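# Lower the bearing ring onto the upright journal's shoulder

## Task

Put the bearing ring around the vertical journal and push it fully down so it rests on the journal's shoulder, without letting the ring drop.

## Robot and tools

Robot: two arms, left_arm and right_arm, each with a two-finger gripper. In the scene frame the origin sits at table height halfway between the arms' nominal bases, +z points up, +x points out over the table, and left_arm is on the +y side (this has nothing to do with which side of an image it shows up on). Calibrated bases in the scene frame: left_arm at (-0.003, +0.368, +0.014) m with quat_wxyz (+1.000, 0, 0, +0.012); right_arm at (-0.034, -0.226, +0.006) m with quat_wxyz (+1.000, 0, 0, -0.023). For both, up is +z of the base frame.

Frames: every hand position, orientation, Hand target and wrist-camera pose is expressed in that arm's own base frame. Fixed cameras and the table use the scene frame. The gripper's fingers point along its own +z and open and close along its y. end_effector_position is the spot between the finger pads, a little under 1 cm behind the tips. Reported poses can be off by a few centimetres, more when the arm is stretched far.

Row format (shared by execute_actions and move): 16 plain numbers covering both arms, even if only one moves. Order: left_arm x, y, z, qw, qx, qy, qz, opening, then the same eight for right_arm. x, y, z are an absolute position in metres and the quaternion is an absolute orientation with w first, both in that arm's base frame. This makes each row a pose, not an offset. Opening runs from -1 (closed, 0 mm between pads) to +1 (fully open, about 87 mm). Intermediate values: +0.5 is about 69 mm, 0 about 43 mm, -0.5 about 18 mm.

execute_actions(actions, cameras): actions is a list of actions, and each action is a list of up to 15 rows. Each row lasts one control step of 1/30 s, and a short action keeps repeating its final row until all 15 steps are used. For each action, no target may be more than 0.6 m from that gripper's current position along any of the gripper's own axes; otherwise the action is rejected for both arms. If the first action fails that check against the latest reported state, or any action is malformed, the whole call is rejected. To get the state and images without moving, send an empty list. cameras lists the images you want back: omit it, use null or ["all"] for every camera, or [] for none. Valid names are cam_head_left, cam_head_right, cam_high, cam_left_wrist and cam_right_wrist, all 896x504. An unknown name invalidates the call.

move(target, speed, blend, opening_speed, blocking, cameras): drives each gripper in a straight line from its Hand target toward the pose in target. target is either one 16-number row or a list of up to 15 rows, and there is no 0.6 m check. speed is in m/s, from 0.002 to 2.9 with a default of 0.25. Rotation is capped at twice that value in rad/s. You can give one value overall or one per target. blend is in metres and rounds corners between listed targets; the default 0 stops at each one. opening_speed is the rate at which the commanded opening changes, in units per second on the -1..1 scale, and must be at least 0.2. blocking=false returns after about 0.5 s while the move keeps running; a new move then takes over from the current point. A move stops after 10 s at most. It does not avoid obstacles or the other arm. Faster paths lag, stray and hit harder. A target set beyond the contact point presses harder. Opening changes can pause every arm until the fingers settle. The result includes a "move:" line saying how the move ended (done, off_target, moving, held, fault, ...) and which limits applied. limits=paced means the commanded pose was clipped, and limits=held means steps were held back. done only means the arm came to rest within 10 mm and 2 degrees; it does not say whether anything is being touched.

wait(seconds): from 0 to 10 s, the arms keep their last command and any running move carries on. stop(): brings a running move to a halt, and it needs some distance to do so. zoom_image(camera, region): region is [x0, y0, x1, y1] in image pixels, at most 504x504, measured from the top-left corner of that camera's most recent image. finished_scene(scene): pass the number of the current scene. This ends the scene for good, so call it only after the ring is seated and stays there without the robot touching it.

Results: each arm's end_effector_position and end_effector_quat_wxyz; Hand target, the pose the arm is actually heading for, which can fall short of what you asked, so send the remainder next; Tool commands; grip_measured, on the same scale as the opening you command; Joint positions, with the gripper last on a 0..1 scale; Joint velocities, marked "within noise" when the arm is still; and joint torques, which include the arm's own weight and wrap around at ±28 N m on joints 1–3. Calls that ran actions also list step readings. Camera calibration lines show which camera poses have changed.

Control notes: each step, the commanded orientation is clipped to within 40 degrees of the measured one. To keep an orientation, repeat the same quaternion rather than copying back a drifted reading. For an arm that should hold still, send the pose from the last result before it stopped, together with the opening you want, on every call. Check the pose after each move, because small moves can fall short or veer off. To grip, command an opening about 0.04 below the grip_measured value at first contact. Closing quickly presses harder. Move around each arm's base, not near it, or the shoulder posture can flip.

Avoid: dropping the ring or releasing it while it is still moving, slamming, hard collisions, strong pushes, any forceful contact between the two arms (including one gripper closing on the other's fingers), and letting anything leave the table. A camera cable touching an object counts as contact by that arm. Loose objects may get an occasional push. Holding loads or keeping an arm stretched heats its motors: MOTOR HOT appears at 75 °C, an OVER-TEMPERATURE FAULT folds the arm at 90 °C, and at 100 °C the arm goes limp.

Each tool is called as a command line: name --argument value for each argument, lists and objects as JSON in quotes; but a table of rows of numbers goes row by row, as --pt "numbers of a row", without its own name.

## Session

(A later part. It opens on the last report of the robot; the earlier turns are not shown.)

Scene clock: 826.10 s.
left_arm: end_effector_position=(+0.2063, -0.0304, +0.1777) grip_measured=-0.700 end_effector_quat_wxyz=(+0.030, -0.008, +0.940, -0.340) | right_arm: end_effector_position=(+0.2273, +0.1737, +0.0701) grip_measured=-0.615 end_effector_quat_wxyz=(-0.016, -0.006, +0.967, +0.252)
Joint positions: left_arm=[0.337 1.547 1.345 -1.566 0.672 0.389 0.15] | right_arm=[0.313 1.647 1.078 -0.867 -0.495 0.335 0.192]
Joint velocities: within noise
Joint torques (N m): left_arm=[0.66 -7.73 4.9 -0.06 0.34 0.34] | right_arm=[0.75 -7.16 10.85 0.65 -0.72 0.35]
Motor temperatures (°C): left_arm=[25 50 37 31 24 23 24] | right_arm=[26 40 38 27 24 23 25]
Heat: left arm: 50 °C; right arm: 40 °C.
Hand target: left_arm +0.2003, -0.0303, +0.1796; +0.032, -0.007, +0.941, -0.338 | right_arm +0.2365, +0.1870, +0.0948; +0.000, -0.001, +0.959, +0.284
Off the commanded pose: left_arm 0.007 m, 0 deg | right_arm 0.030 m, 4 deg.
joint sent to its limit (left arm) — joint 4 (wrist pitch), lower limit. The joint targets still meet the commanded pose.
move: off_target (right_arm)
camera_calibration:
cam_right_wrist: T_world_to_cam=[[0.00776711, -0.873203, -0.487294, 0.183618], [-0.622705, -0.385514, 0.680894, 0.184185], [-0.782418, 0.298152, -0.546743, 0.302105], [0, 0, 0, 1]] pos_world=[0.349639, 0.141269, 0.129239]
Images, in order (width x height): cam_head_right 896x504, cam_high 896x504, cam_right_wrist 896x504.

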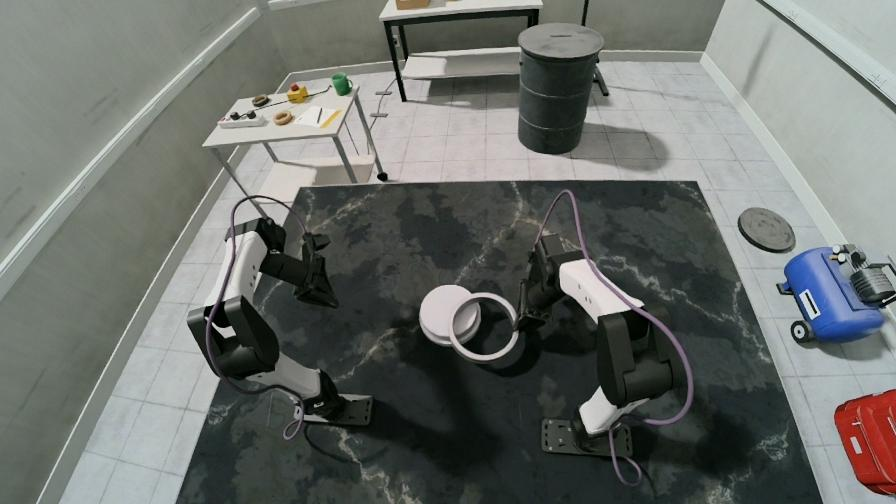

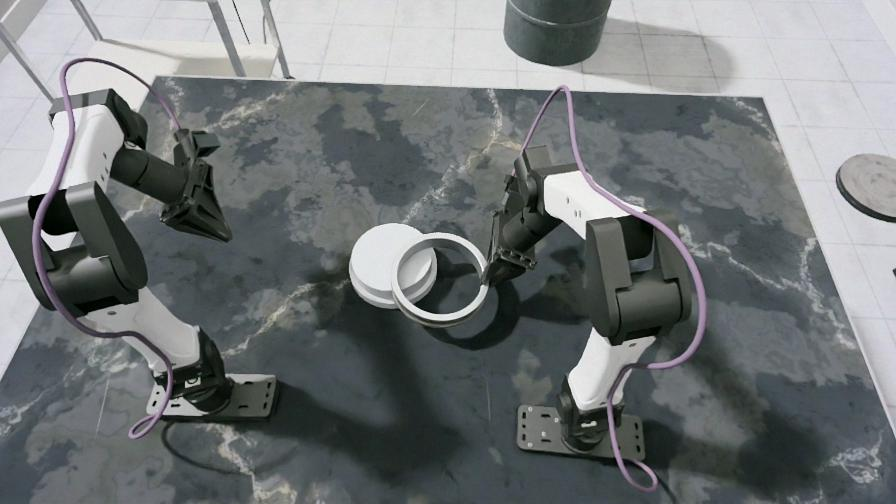

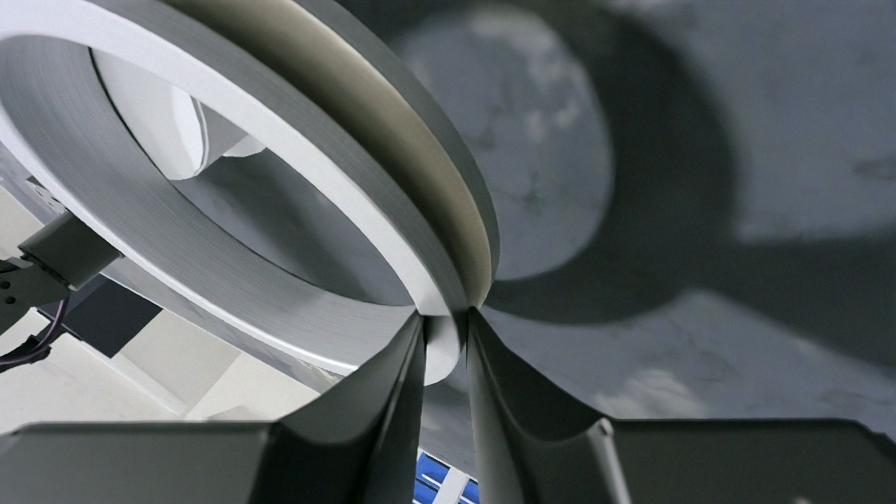

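move --pt "0.2 -0.03 0.18 0.03 -0.006 0.940 -0.339 -0.70 0.245 0.200 0.112 0.0 0.0 0.959 0.284 -0.72" --pt "0.2 -0.03 0.18 0.03 -0.006 0.940 -0.339 -0.70 0.268 0.252 0.106 0.0 0.0 0.959 0.284 -0.72" --speed 0.04 --cameras '["cam_right_wrist","cam_high","cam_head_right"]'

zoom_image --camera "cam_high" --region '[300, 190, 540, 350]'

Scene clock: 837.87 s.
left_arm: end_effector_position=(+0.2063, -0.0304, +0.1777) grip_measured=-0.700 end_effector_quat_wxyz=(+0.030, -0.008, +0.940, -0.340) | right_arm: end_effector_position=(+0.2530, +0.2327, +0.0848) grip_measured=-0.615 end_effector_quat_wxyz=(-0.020, -0.001, +0.969, +0.246)
Joint positions: left_arm=[0.337 1.547 1.345 -1.566 0.672 0.389 0.15] | right_arm=[0.461 1.79 1.305 -0.888 -0.461 0.504 0.192]
Joint velocities: within noise
Joint torques (N m): left_arm=[0.65 -7.72 4.88 -0.06 0.34 0.33] | right_arm=[0.7 -6.86 11.3 1.19 -0.67 0.29]
Motor temperatures (°C): left_arm=[25 50 37 31 24 23 24] | right_arm=[26 41 39 27 25 23 25]
Heat: left arm: 50 °C; right arm: 41 °C.
Hand target: left_arm +0.2003, -0.0303, +0.1796; +0.032, -0.007, +0.941, -0.338 | right_arm +0.2666, +0.2504, +0.1068; +0.000, -0.001, +0.959, +0.284
Off the commanded pose: left_arm 0.007 m, 0 deg | right_arm 0.032 m, 5 deg.
joint sent to its limit (left arm) — joint 4 (wrist pitch), lower limit. The joint targets still meet the commanded pose.
move: off_target (right_arm)
camera_calibration:
cam_right_wrist: T_world_to_cam=[[-0.00297731, -0.87986, -0.475223, 0.245478], [-0.617072, -0.37234, 0.693242, 0.207407], [-0.786901, 0.295311, -0.541829, 0.31405], [0, 0, 0, 1]] pos_world=[0.375842, 0.20047, 0.143035]
Images, in order (width x height): cam_head_right 896x504, cam_high 896x504, cam_right_wrist 896x504.

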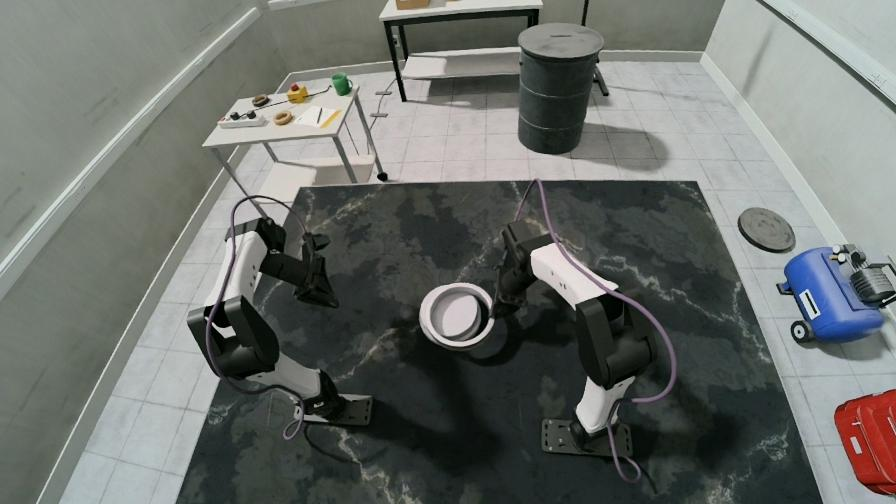

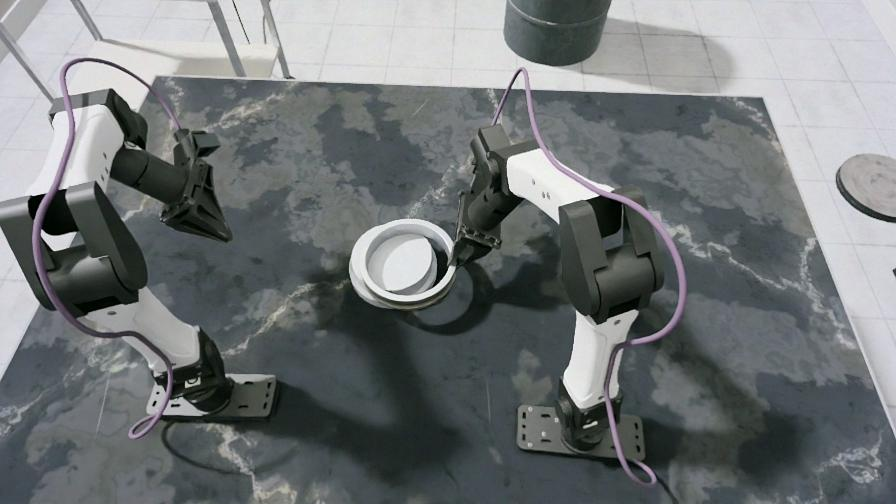

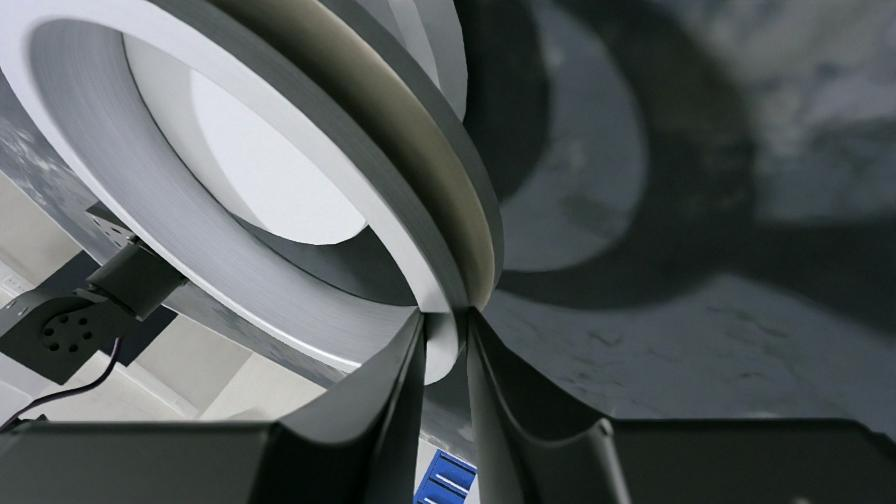

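Scaled by 2.100 from the camera's 896x504 image, which has a finer 1280x720 frame.

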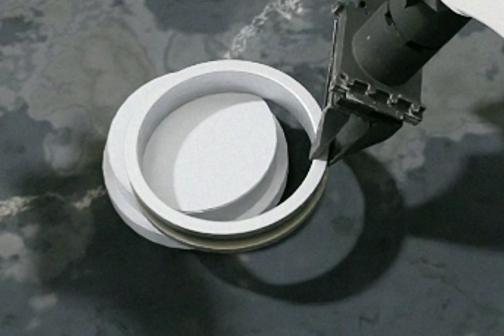

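move --target '[0.2,-0.03,0.18,0.03,-0.006,0.940,-0.339,-0.70,0.285,0.272,0.108,0.0,0.0,0.959,0.284,-0.72]' --speed 0.03 --cameras '["cam_right_wrist","cam_high","cam_head_left"]'

zoom_image --camera "cam_high" --region '[300, 190, 540, 350]'

zoom_image --camera "cam_head_left" --region '[370, 250, 540, 370]'

Scene clock: 849.00 s.
left_arm: end_effector_position=(+0.2063, -0.0304, +0.1777) grip_measured=-0.700 end_effector_quat_wxyz=(+0.030, -0.008, +0.940, -0.340) | right_arm: end_effector_position=(+0.2730, +0.2540, +0.0856) grip_measured=-0.615 end_effector_quat_wxyz=(-0.015, -0.003, +0.969, +0.248)
Joint positions: left_arm=[0.337 1.547 1.345 -1.566 0.672 0.389 0.15] | right_arm=[0.489 1.877 1.418 -0.888 -0.454 0.534 0.192]
Joint velocities: within noise
Joint torques (N m): left_arm=[0.66 -7.75 4.9 -0.07 0.34 0.33] | right_arm=[0.72 -7.61 11.59 1.1 -0.64 0.34]
Motor temperatures (°C): left_arm=[24 50 37 30 24 23 24] | right_arm=[26 40 42 27 25 23 25]
Heat: left arm: 50 °C; right arm: 42 °C.
Hand target: left_arm +0.2003, -0.0303, +0.1796; +0.032, -0.007, +0.941, -0.338 | right_arm +0.2837, +0.2707, +0.1086; +0.000, -0.001, +0.959, +0.284
Off the commanded pose: left_arm 0.007 m, 0 deg | right_arm 0.031 m, 5 deg.
joint sent to its limit (left arm) — joint 4 (wrist pitch), lower limit. The joint targets still meet the commanded pose.
move: off_target (right_arm)
camera_calibration:
cam_right_wrist: T_world_to_cam=[[0.00344247, -0.877328, -0.479878, 0.262586], [-0.625103, -0.376454, 0.683761, 0.231147], [-0.780535, 0.29762, -0.549716, 0.32229], [0, 0, 0, 1]] pos_world=[0.395146, 0.221471, 0.145128]
Images, in order (width x height): cam_head_left 896x504, cam_high 896x504, cam_right_wrist 896x504.

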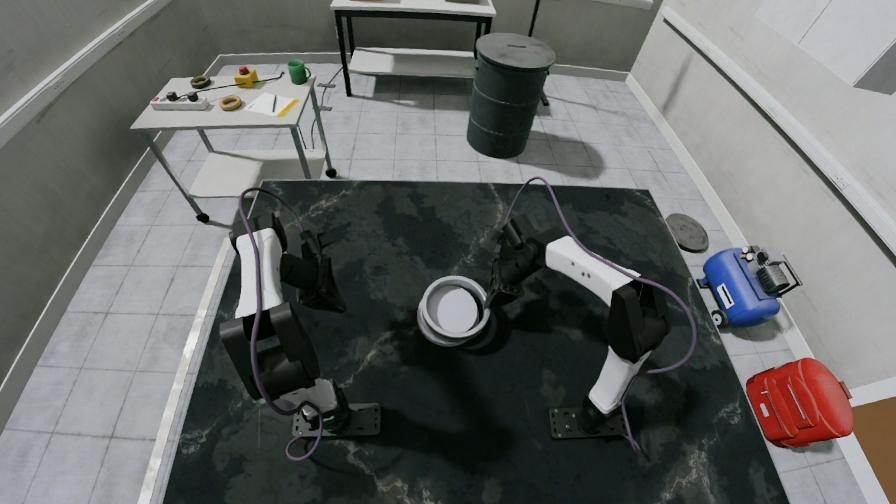

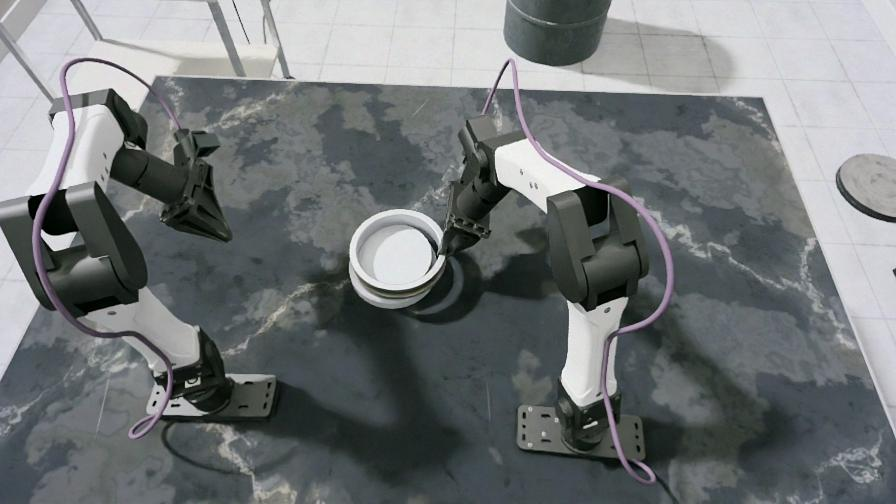

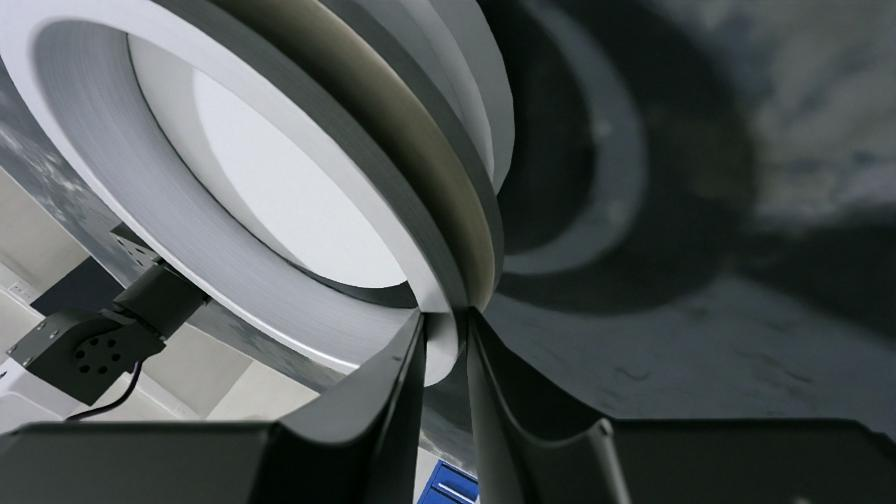

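Scaled by 2.100 from the camera's 896x504 image, which has a finer 1280x720 frame.

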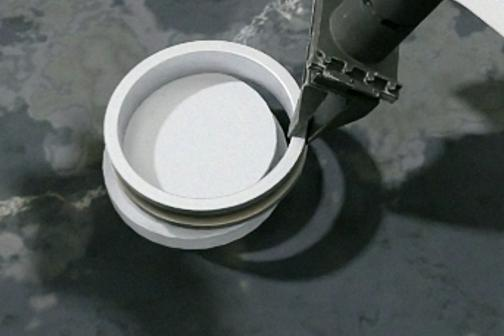

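Scaled by 2.965 from the camera's 896x504 image, which has a finer 1280x720 frame.

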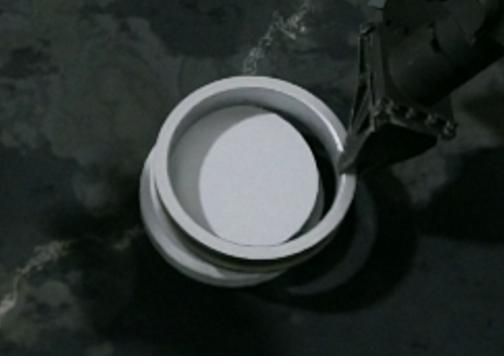

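move --target '[0.2,-0.03,0.18,0.03,-0.006,0.940,-0.339,-0.70,0.295,0.277,0.108,0.0,0.0,0.959,0.284,-0.72]' --speed 0.03 --cameras '["cam_right_wrist","cam_high","cam_head_left"]'

zoom_image --camera "cam_high" --region '[300, 190, 540, 350]'

zoom_image --camera "cam_head_left" --region '[370, 250, 540, 370]'

Scene clock: 863.93 s.
left_arm: end_effector_position=(+0.2063, -0.0304, +0.1777) grip_measured=-0.700 end_effector_quat_wxyz=(+0.030, -0.008, +0.940, -0.340) | right_arm: end_effector_position=(+0.2845, +0.2601, +0.0855) grip_measured=-0.615 end_effector_quat_wxyz=(-0.012, -0.004, +0.968, +0.250)
Joint positions: left_arm=[0.337 1.547 1.345 -1.566 0.672 0.389 0.15] | right_arm=[0.489 1.92 1.475 -0.895 -0.454 0.535 0.192]
Joint velocities: within noise
Joint torques (N m): left_arm=[0.66 -7.73 4.9 -0.06 0.34 0.34] | right_arm=[0.64 -7.97 11.6 1.03 -0.65 0.34]
Motor temperatures (°C): left_arm=[24 49 36 30 24 23 24] | right_arm=[26 43 45 27 25 23 25]
Heat: left arm: 49 °C; right arm: 45 °C.
Hand target: left_arm +0.2003, -0.0303, +0.1796; +0.032, -0.007, +0.941, -0.338 | right_arm +0.2938, +0.2757, +0.1084; +0.000, -0.001, +0.959, +0.284
Off the commanded pose: left_arm 0.007 m, 0 deg | right_arm 0.030 m, 4 deg.
joint sent to its limit (left arm) — joint 4 (wrist pitch), lower limit. The joint targets still meet the commanded pose.
move: off_target (right_arm)
camera_calibration:
cam_right_wrist: T_world_to_cam=[[0.00556538, -0.875945, -0.482378, 0.267064], [-0.629418, -0.377911, 0.678982, 0.242712], [-0.777047, 0.299839, -0.553439, 0.328124], [0, 0, 0, 1]] pos_world=[0.406249, 0.227273, 0.145626]
Images, in order (width x height): cam_head_left 896x504, cam_high 896x504, cam_right_wrist 896x504.

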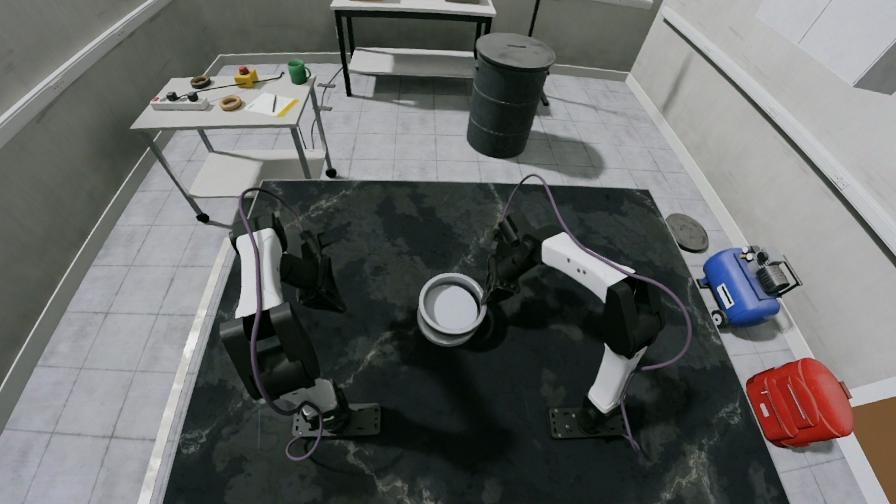

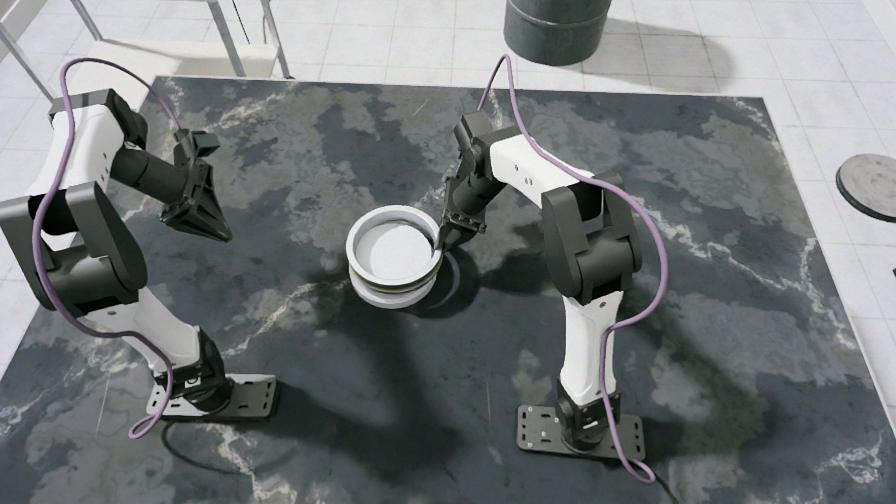

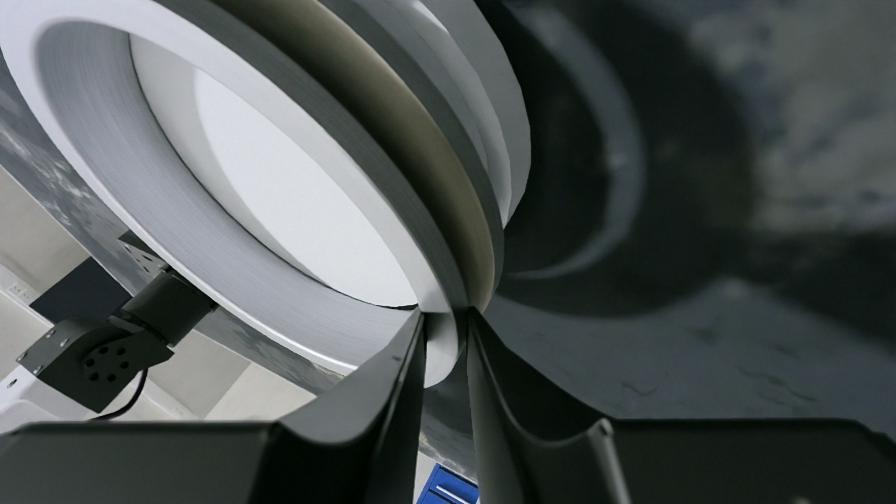

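Scaled by 2.100 from the camera's 896x504 image, which has a finer 1280x720 frame.

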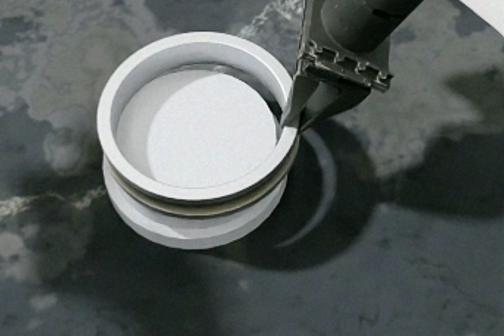

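Scaled by 2.965 from the camera's 896x504 image, which has a finer 1280x720 frame.

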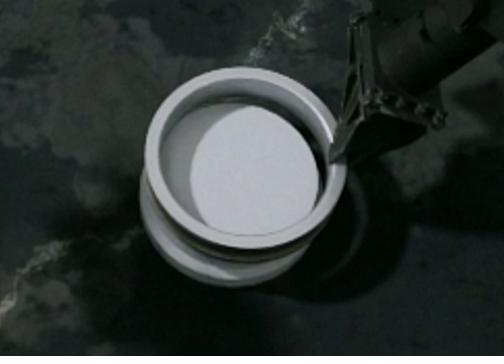

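move --target '[0.252,-0.182,0.115,-0.0041,0.0113,0.9360,-0.352,-0.22,0.295,0.277,0.108,0.0,0.0,0.959,0.284,-0.72]' --speed 0.12 --cameras '["cam_left_wrist","cam_head_right"]'

zoom_image --camera "cam_left_wrist" --region '[250, 100, 650, 420]'

Scene clock: 874.23 s.
left_arm: end_effector_position=(+0.2521, -0.1808, +0.1181) grip_measured=-0.220 end_effector_quat_wxyz=(+0.001, +0.017, +0.935, -0.353) | right_arm: end_effector_position=(+0.2845, +0.2601, +0.0855) grip_measured=-0.615 end_effector_quat_wxyz=(-0.012, -0.004, +0.968, +0.250)
Joint positions: left_arm=[-0.22 1.659 1.206 -0.941 0.704 -0.248 0.39] | right_arm=[0.489 1.92 1.475 -0.895 -0.454 0.535 0.192]
Joint velocities: within noise
Joint torques (N m): left_arm=[-0.27 -6.43 6.3 0.92 0.34 0.08] | right_arm=[0.65 -7.9 11.59 1.04 -0.66 0.32]
Motor temperatures (°C): left_arm=[24 49 36 30 24 23 24] | right_arm=[26 42 45 27 25 23 25]
Heat: left arm: 49 °C; right arm: 45 °C.
Hand target: left_arm +0.2520, -0.1819, +0.1150; -0.004, +0.011, +0.936, -0.352 | right_arm +0.2938, +0.2757, +0.1084; +0.000, -0.001, +0.959, +0.284
Off the commanded pose: left_arm 0.003 m, 1 deg | right_arm 0.030 m, 4 deg.
move: off_target (right_arm)
camera_calibration:
cam_left_wrist: T_world_to_cam=[[-0.0297031, -0.745371, 0.665988, -0.208861], [-0.612878, 0.539922, 0.576944, 0.200011], [-0.789619, -0.391032, -0.472859, 0.3216], [0, 0, 0, 1]] pos_world=[0.37032, -0.137914, 0.175775]
Images, in order (width x height): cam_head_right 896x504, cam_left_wrist 896x504.

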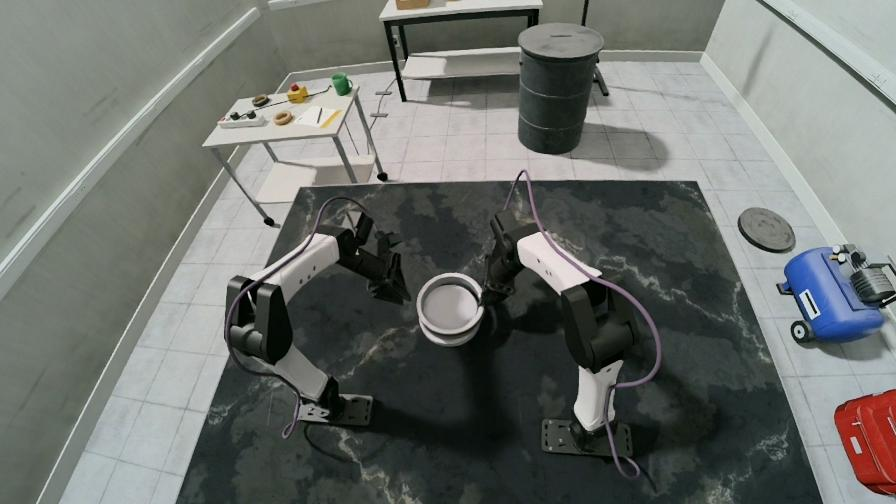

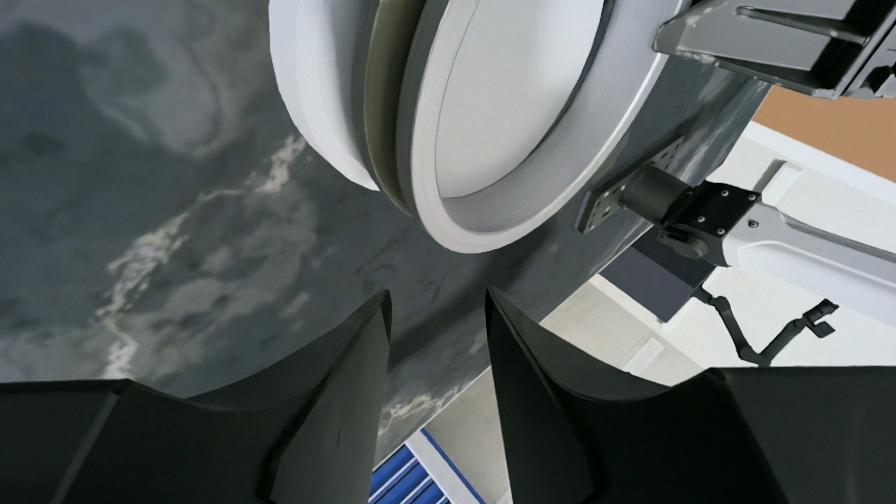

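Scaled by 1.260 from the camera's 896x504 image, which has a finer 1280x720 frame.

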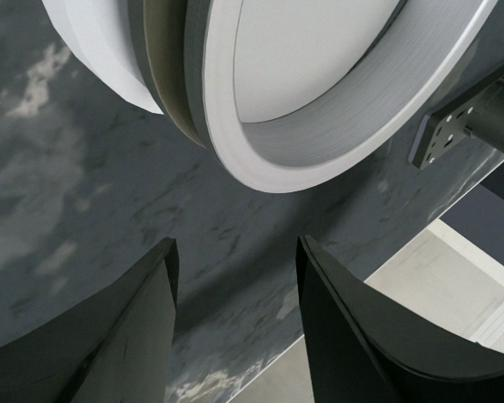

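move --pt "0.254 -0.186 0.085 -0.0041 0.0113 0.9360 -0.352 -0.22 0.295 0.277 0.108 0.0 0.0 0.959 0.284 -0.72" --pt "0.254 -0.198 0.070 -0.0041 0.0113 0.9360 -0.352 -0.22 0.295 0.277 0.108 0.0 0.0 0.959 0.284 -0.72" --speed 0.06 --cameras '["cam_left_wrist"]'

zoom_image --camera "cam_left_wrist" --region '[250, 100, 650, 420]'

Scene clock: 887.27 s.
left_arm: end_effector_position=(+0.2558, -0.1976, +0.0760) grip_measured=-0.220 end_effector_quat_wxyz=(+0.003, +0.018, +0.934, -0.357) | right_arm: end_effector_position=(+0.2845, +0.2601, +0.0855) grip_measured=-0.615 end_effector_quat_wxyz=(-0.012, -0.004, +0.968, +0.250)
Joint positions: left_arm=[-0.268 1.721 1.095 -0.721 0.7 -0.312 0.39] | right_arm=[0.489 1.92 1.475 -0.895 -0.454 0.535 0.192]
Joint velocities: within noise
Joint torques (N m): left_arm=[-0.39 -6.53 5.63 1.03 0.29 0.09] | right_arm=[0.61 -7.91 11.55 1.03 -0.65 0.32]
Motor temperatures (°C): left_arm=[24 48 36 30 24 23 24] | right_arm=[26 43 46 27 25 23 25]
Heat: left arm: 48 °C; right arm: 46 °C.
Hand target: left_arm +0.2540, -0.1979, +0.0701; -0.004, +0.011, +0.936, -0.352 | right_arm +0.2938, +0.2757, +0.1084; +0.000, -0.001, +0.959, +0.284
Off the commanded pose: left_arm 0.006 m, 1 deg | right_arm 0.030 m, 4 deg.
move: off_target (right_arm)
camera_calibration:
cam_left_wrist: T_world_to_cam=[[-0.0317983, -0.740275, 0.671552, -0.192119], [-0.615822, 0.543721, 0.570202, 0.237723], [-0.787243, -0.395425, -0.473167, 0.296526], [0, 0, 0, 1]] pos_world=[0.373724, -0.154222, 0.133774]
Images, in order (width x height): cam_left_wrist 896x504.

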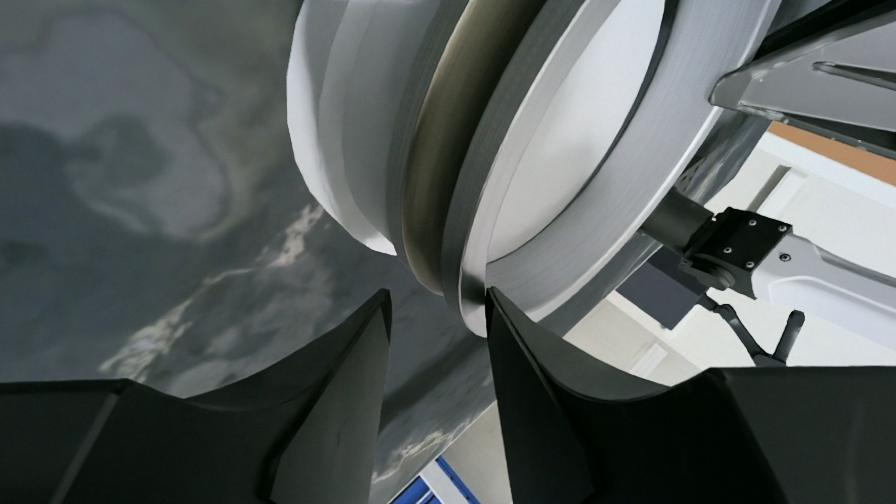

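Scaled by 1.260 from the camera's 896x504 image, which has a finer 1280x720 frame.

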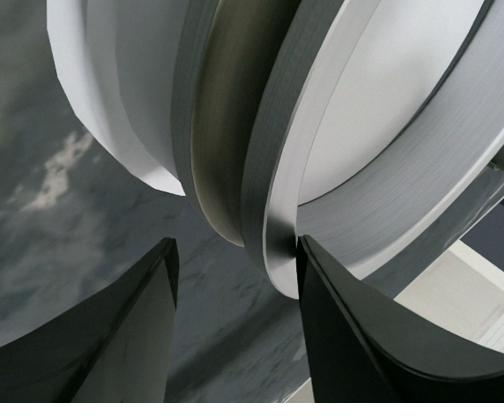

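move --target '[0.253,-0.211,0.068,-0.0041,0.0113,0.9360,-0.352,-0.22,0.295,0.277,0.108,0.0,0.0,0.959,0.284,-0.72]' --speed 0.05 --cameras '["cam_left_wrist"]'

zoom_image --camera "cam_left_wrist" --region '[250, 100, 650, 420]'

Scene clock: 893.80 s.
left_arm: end_effector_position=(+0.2564, -0.2109, +0.0766) grip_measured=-0.220 end_effector_quat_wxyz=(+0.008, +0.020, +0.934, -0.358) | right_arm: end_effector_position=(+0.2845, +0.2601, +0.0855) grip_measured=-0.615 end_effector_quat_wxyz=(-0.012, -0.004, +0.968, +0.250)
Joint positions: left_arm=[-0.309 1.721 1.095 -0.678 0.69 -0.363 0.39] | right_arm=[0.489 1.92 1.475 -0.895 -0.454 0.535 0.192]
Joint velocities: within noise
Joint torques (N m): left_arm=[-0.39 -6.09 5.26 1.09 0.29 0.08] | right_arm=[0.64 -7.91 11.58 1.04 -0.65 0.32]
Motor temperatures (°C): left_arm=[24 47 36 30 24 23 24] | right_arm=[26 43 46 27 25 23 25]
Heat: left arm: 47 °C; right arm: 46 °C.
Hand target: left_arm +0.2529, -0.2109, +0.0682; -0.004, +0.011, +0.936, -0.352 | right_arm +0.2938, +0.2757, +0.1084; +0.000, -0.001, +0.959, +0.284
Off the commanded pose: left_arm 0.009 m, 2 deg | right_arm 0.030 m, 4 deg.
move: off_target (right_arm)
camera_calibration:
cam_left_wrist: T_world_to_cam=[[-0.0388911, -0.738906, 0.672685, -0.200361], [-0.621248, 0.545153, 0.562902, 0.247321], [-0.782648, -0.396013, -0.480246, 0.291288], [0, 0, 0, 1]] pos_world=[0.373831, -0.167522, 0.135452]
Images, in order (width x height): cam_left_wrist 896x504.

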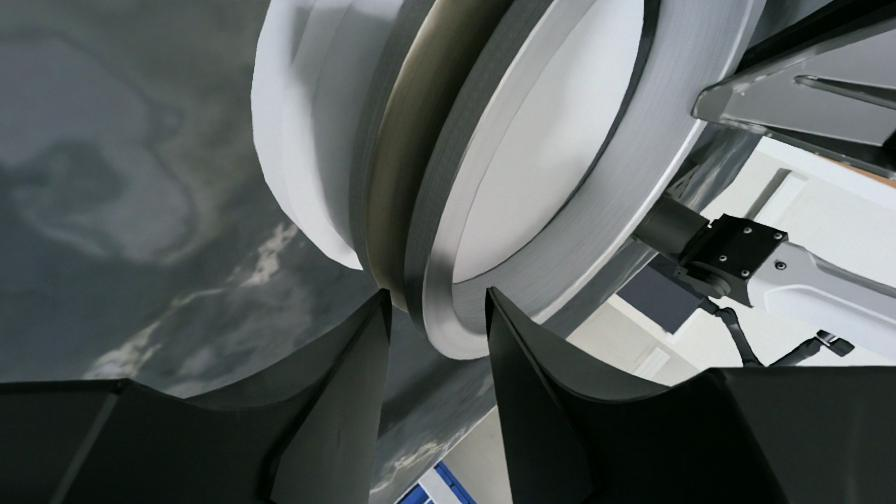

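Scaled by 1.260 from the camera's 896x504 image, which has a finer 1280x720 frame.

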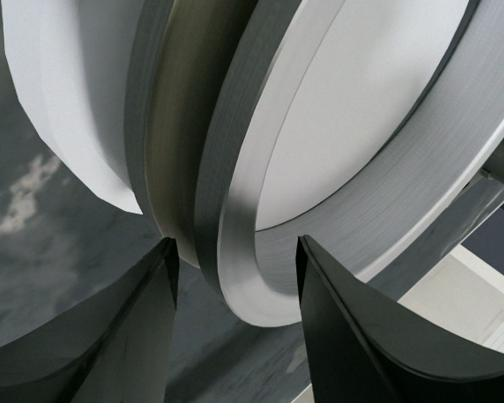

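move --target '[0.253,-0.211,0.068,-0.0041,0.0113,0.9360,-0.352,-0.72,0.295,0.277,0.108,0.0,0.0,0.959,0.284,-0.72]' --speed 0.05 --opening_speed 0.4 --cameras '["cam_left_wrist"]'

zoom_image --camera "cam_left_wrist" --region '[250, 100, 650, 420]'

Scene clock: 901.83 s.
left_arm: end_effector_position=(+0.2555, -0.2104, +0.0751) grip_measured=-0.583 end_effector_quat_wxyz=(+0.004, +0.011, +0.935, -0.354) | right_arm: end_effector_position=(+0.2836, +0.2597, +0.0855) grip_measured=-0.615 end_effector_quat_wxyz=(-0.014, -0.002, +0.968, +0.249)
Joint positions: left_arm=[-0.309 1.721 1.09 -0.678 0.684 -0.38 0.208] | right_arm=[0.489 1.92 1.475 -0.899 -0.454 0.538 0.192]
Joint velocities: within noise
Joint torques (N m): left_arm=[-0.42 -6.08 5.68 1.1 0.33 0.27] | right_arm=[0.61 -7.94 11.56 1.07 -0.66 0.29]
Motor temperatures (°C): left_arm=[24 47 36 30 24 23 24] | right_arm=[26 43 46 27 25 23 25]
Heat: left arm: 47 °C; right arm: 46 °C.
Hand target: left_arm +0.2528, -0.2109, +0.0681; -0.004, +0.011, +0.936, -0.352 | right_arm +0.2938, +0.2756, +0.1085; +0.000, -0.001, +0.959, +0.284
Off the commanded pose: left_arm 0.008 m, 1 deg | right_arm 0.031 m, 4 deg.
move: off_target (right_arm)
camera_calibration:
cam_left_wrist: T_world_to_cam=[[-0.0191033, -0.743951, 0.667961, -0.204732], [-0.621289, 0.53227, 0.575055, 0.243702], [-0.783349, -0.404011, -0.472377, 0.288046], [0, 0, 0, 1]] pos_world=[0.373139, -0.165652, 0.132677]
Images, in order (width x height): cam_left_wrist 896x504.

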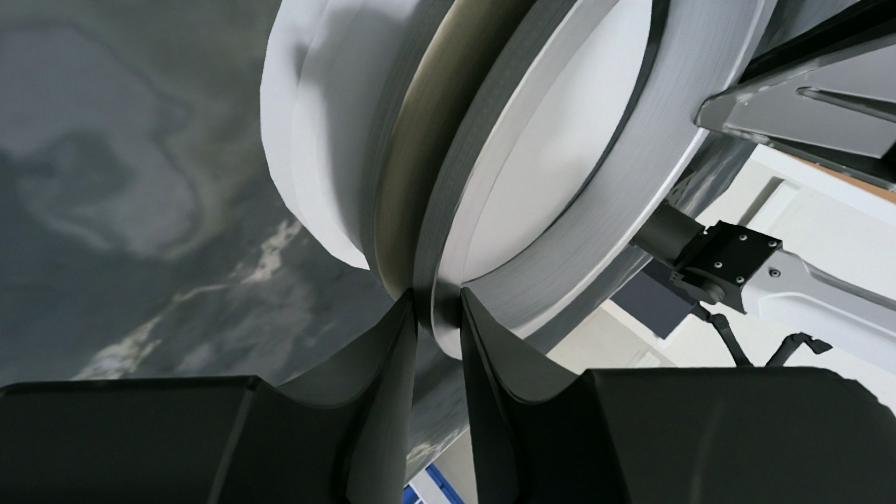

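Scaled by 1.260 from the camera's 896x504 image, which has a finer 1280x720 frame.

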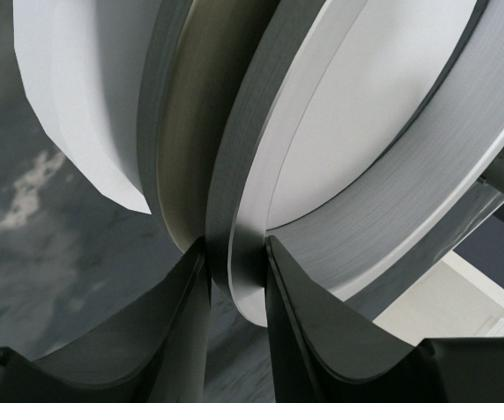

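move --pt "0.253 -0.211 0.092 -0.0041 0.0113 0.9360 -0.352 -0.72 0.295 0.277 0.110 0.0 0.0 0.959 0.284 -0.72" --pt "0.254 -0.203 0.094 -0.0041 0.0113 0.9360 -0.352 -0.72 0.297 0.2845 0.110 0.0 0.0 0.959 0.284 -0.72" --speed 0.03 --cameras '["cam_right_wrist","cam_left_wrist","cam_high","cam_head_left"]'

zoom_image --camera "cam_high" --region '[300, 190, 540, 350]'

zoom_image --camera "cam_head_left" --region '[370, 250, 540, 370]'

Scene clock: 908.73 s.
left_arm: end_effector_position=(+0.2536, -0.1983, +0.0742) grip_measured=-0.602 end_effector_quat_wxyz=(-0.006, -0.002, +0.945, -0.327) | right_arm: end_effector_position=(+0.2820, +0.2704, +0.0866) grip_measured=-0.615 end_effector_quat_wxyz=(-0.019, -0.004, +0.968, +0.249)
Joint positions: left_arm=[-0.293 1.721 1.113 -0.752 0.637 -0.369 0.199] | right_arm=[0.514 1.939 1.504 -0.907 -0.454 0.559 0.192]
Joint velocities: within noise
Joint torques (N m): left_arm=[0.49 -9.54 9.77 0.45 0.84 0.49] | right_arm=[-0.4 -8.24 11.75 1.09 -0.61 0.23]
Motor temperatures (°C): left_arm=[24 47 37 30 24 23 24] | right_arm=[26 43 47 27 25 23 25]
Heat: left arm: 47 °C; right arm: 47 °C.
Hand target: left_arm +0.2539, -0.2029, +0.0934; -0.003, +0.011, +0.936, -0.352 | right_arm +0.2957, +0.2832, +0.1106; +0.000, -0.001, +0.959, +0.284
Off the commanded pose: left_arm 0.020 m, 3 deg | right_arm 0.031 m, 5 deg.
move: off_target (left_arm, right_arm)
camera_calibration:
cam_left_wrist: T_world_to_cam=[[0.0125056, -0.781717, 0.623508, -0.20735], [-0.613145, 0.486574, 0.622334, 0.22178], [-0.789872, -0.390083, -0.47322, 0.295445], [0, 0, 0, 1]] pos_world=[0.37194, -0.154753, 0.131074]
cam_right_wrist: T_world_to_cam=[[0.00267635, -0.876686, -0.481056, 0.277622], [-0.618384, -0.379502, 0.688171, 0.240827], [-0.785871, 0.295636, -0.543144, 0.326463], [0, 0, 0, 1]] pos_world=[0.404739, 0.238268, 0.145138]
Images, in order (width x height): cam_head_left 896x504, cam_high 896x504, cam_left_wrist 896x504, cam_right_wrist 896x504.

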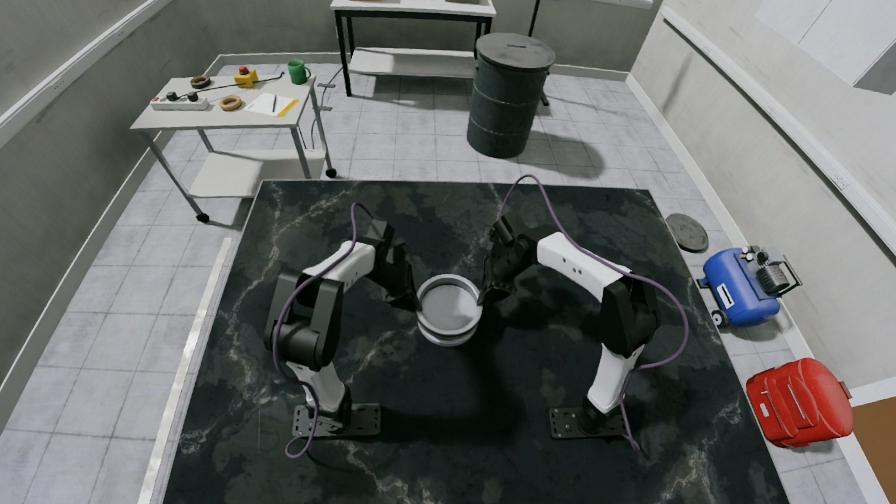

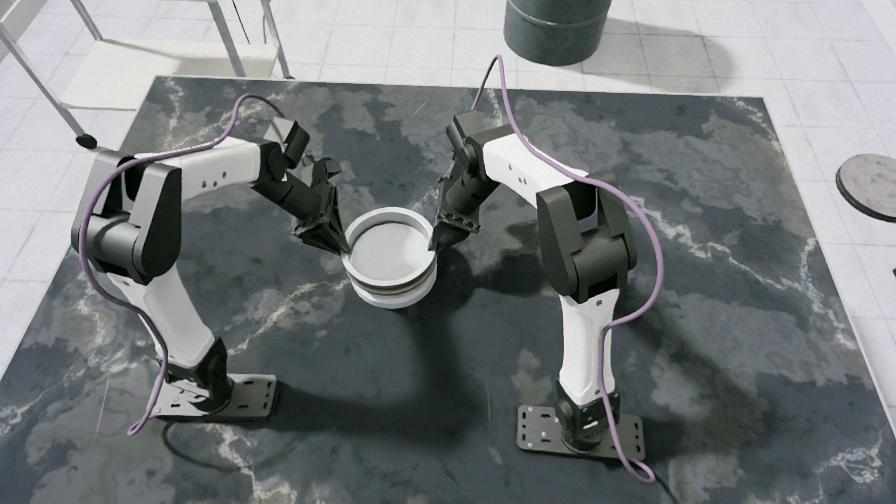

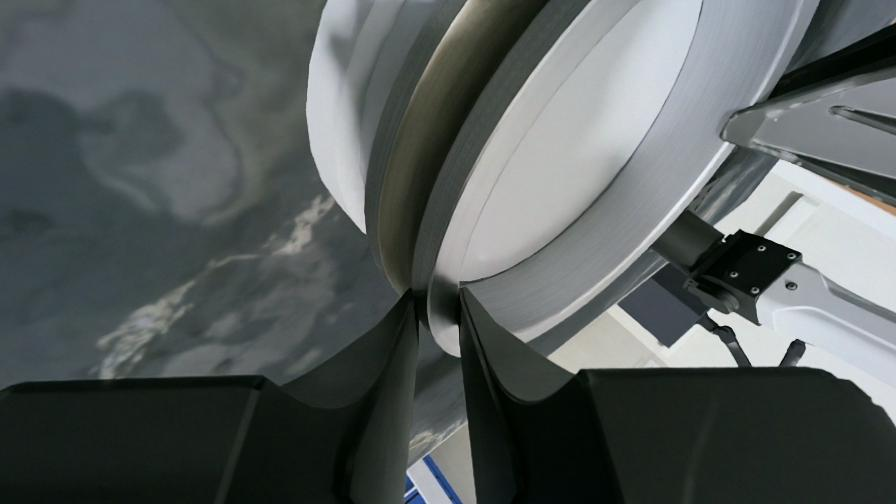

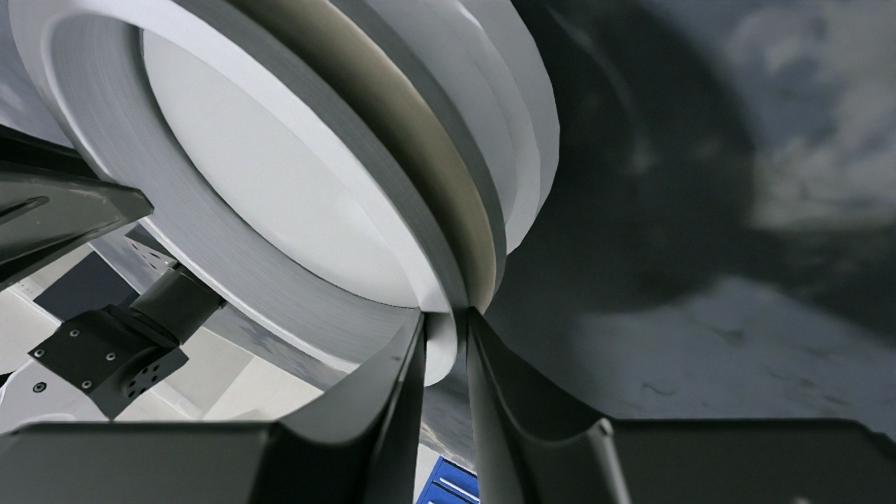

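Scaled by 2.100 from the camera's 896x504 image, which has a finer 1280x720 frame.

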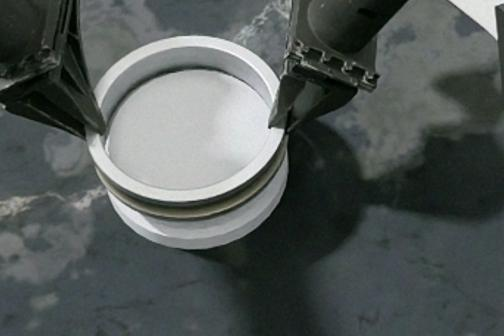

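Scaled by 2.965 from the camera's 896x504 image, which has a finer 1280x720 frame.

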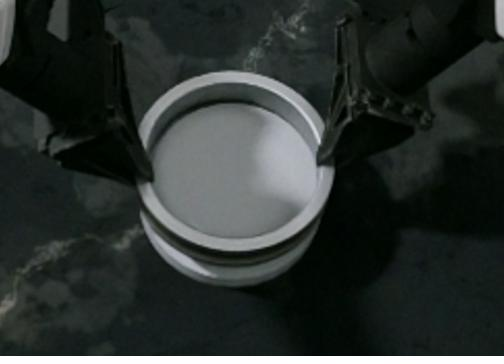

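zoom_image --camera "cam_high" --region '[330, 200, 450, 312]'

zoom_image --camera "cam_right_wrist" --region '[100, 0, 600, 400]'

zoom_image --camera "cam_left_wrist" --region '[300, 0, 800, 400]'

Scaled by 4.200 from the camera's 896x504 image, which has a finer 1280x720 frame.

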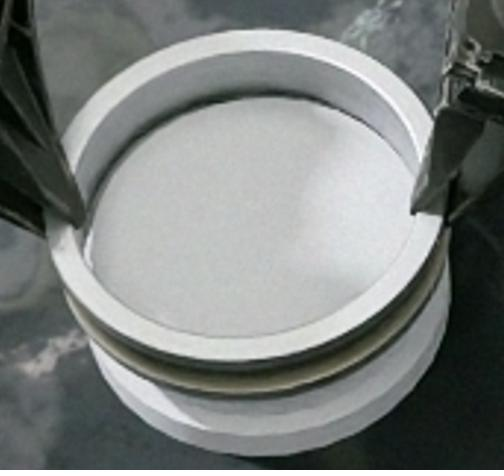

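Scaled by 1.008 from the camera's 896x504 image, which has a finer 1280x720 frame.

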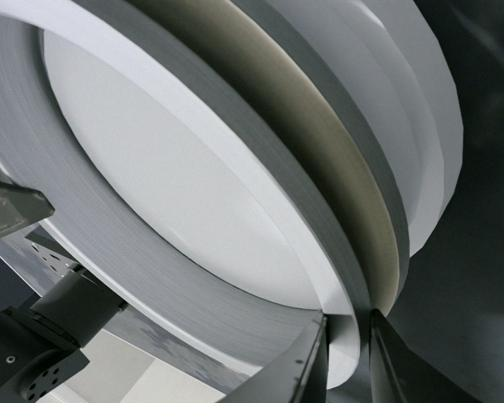

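Scaled by 1.008 from the camera's 896x504 image, which has a finer 1280x720 frame.

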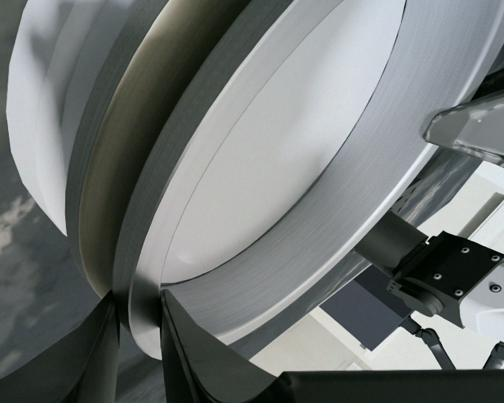

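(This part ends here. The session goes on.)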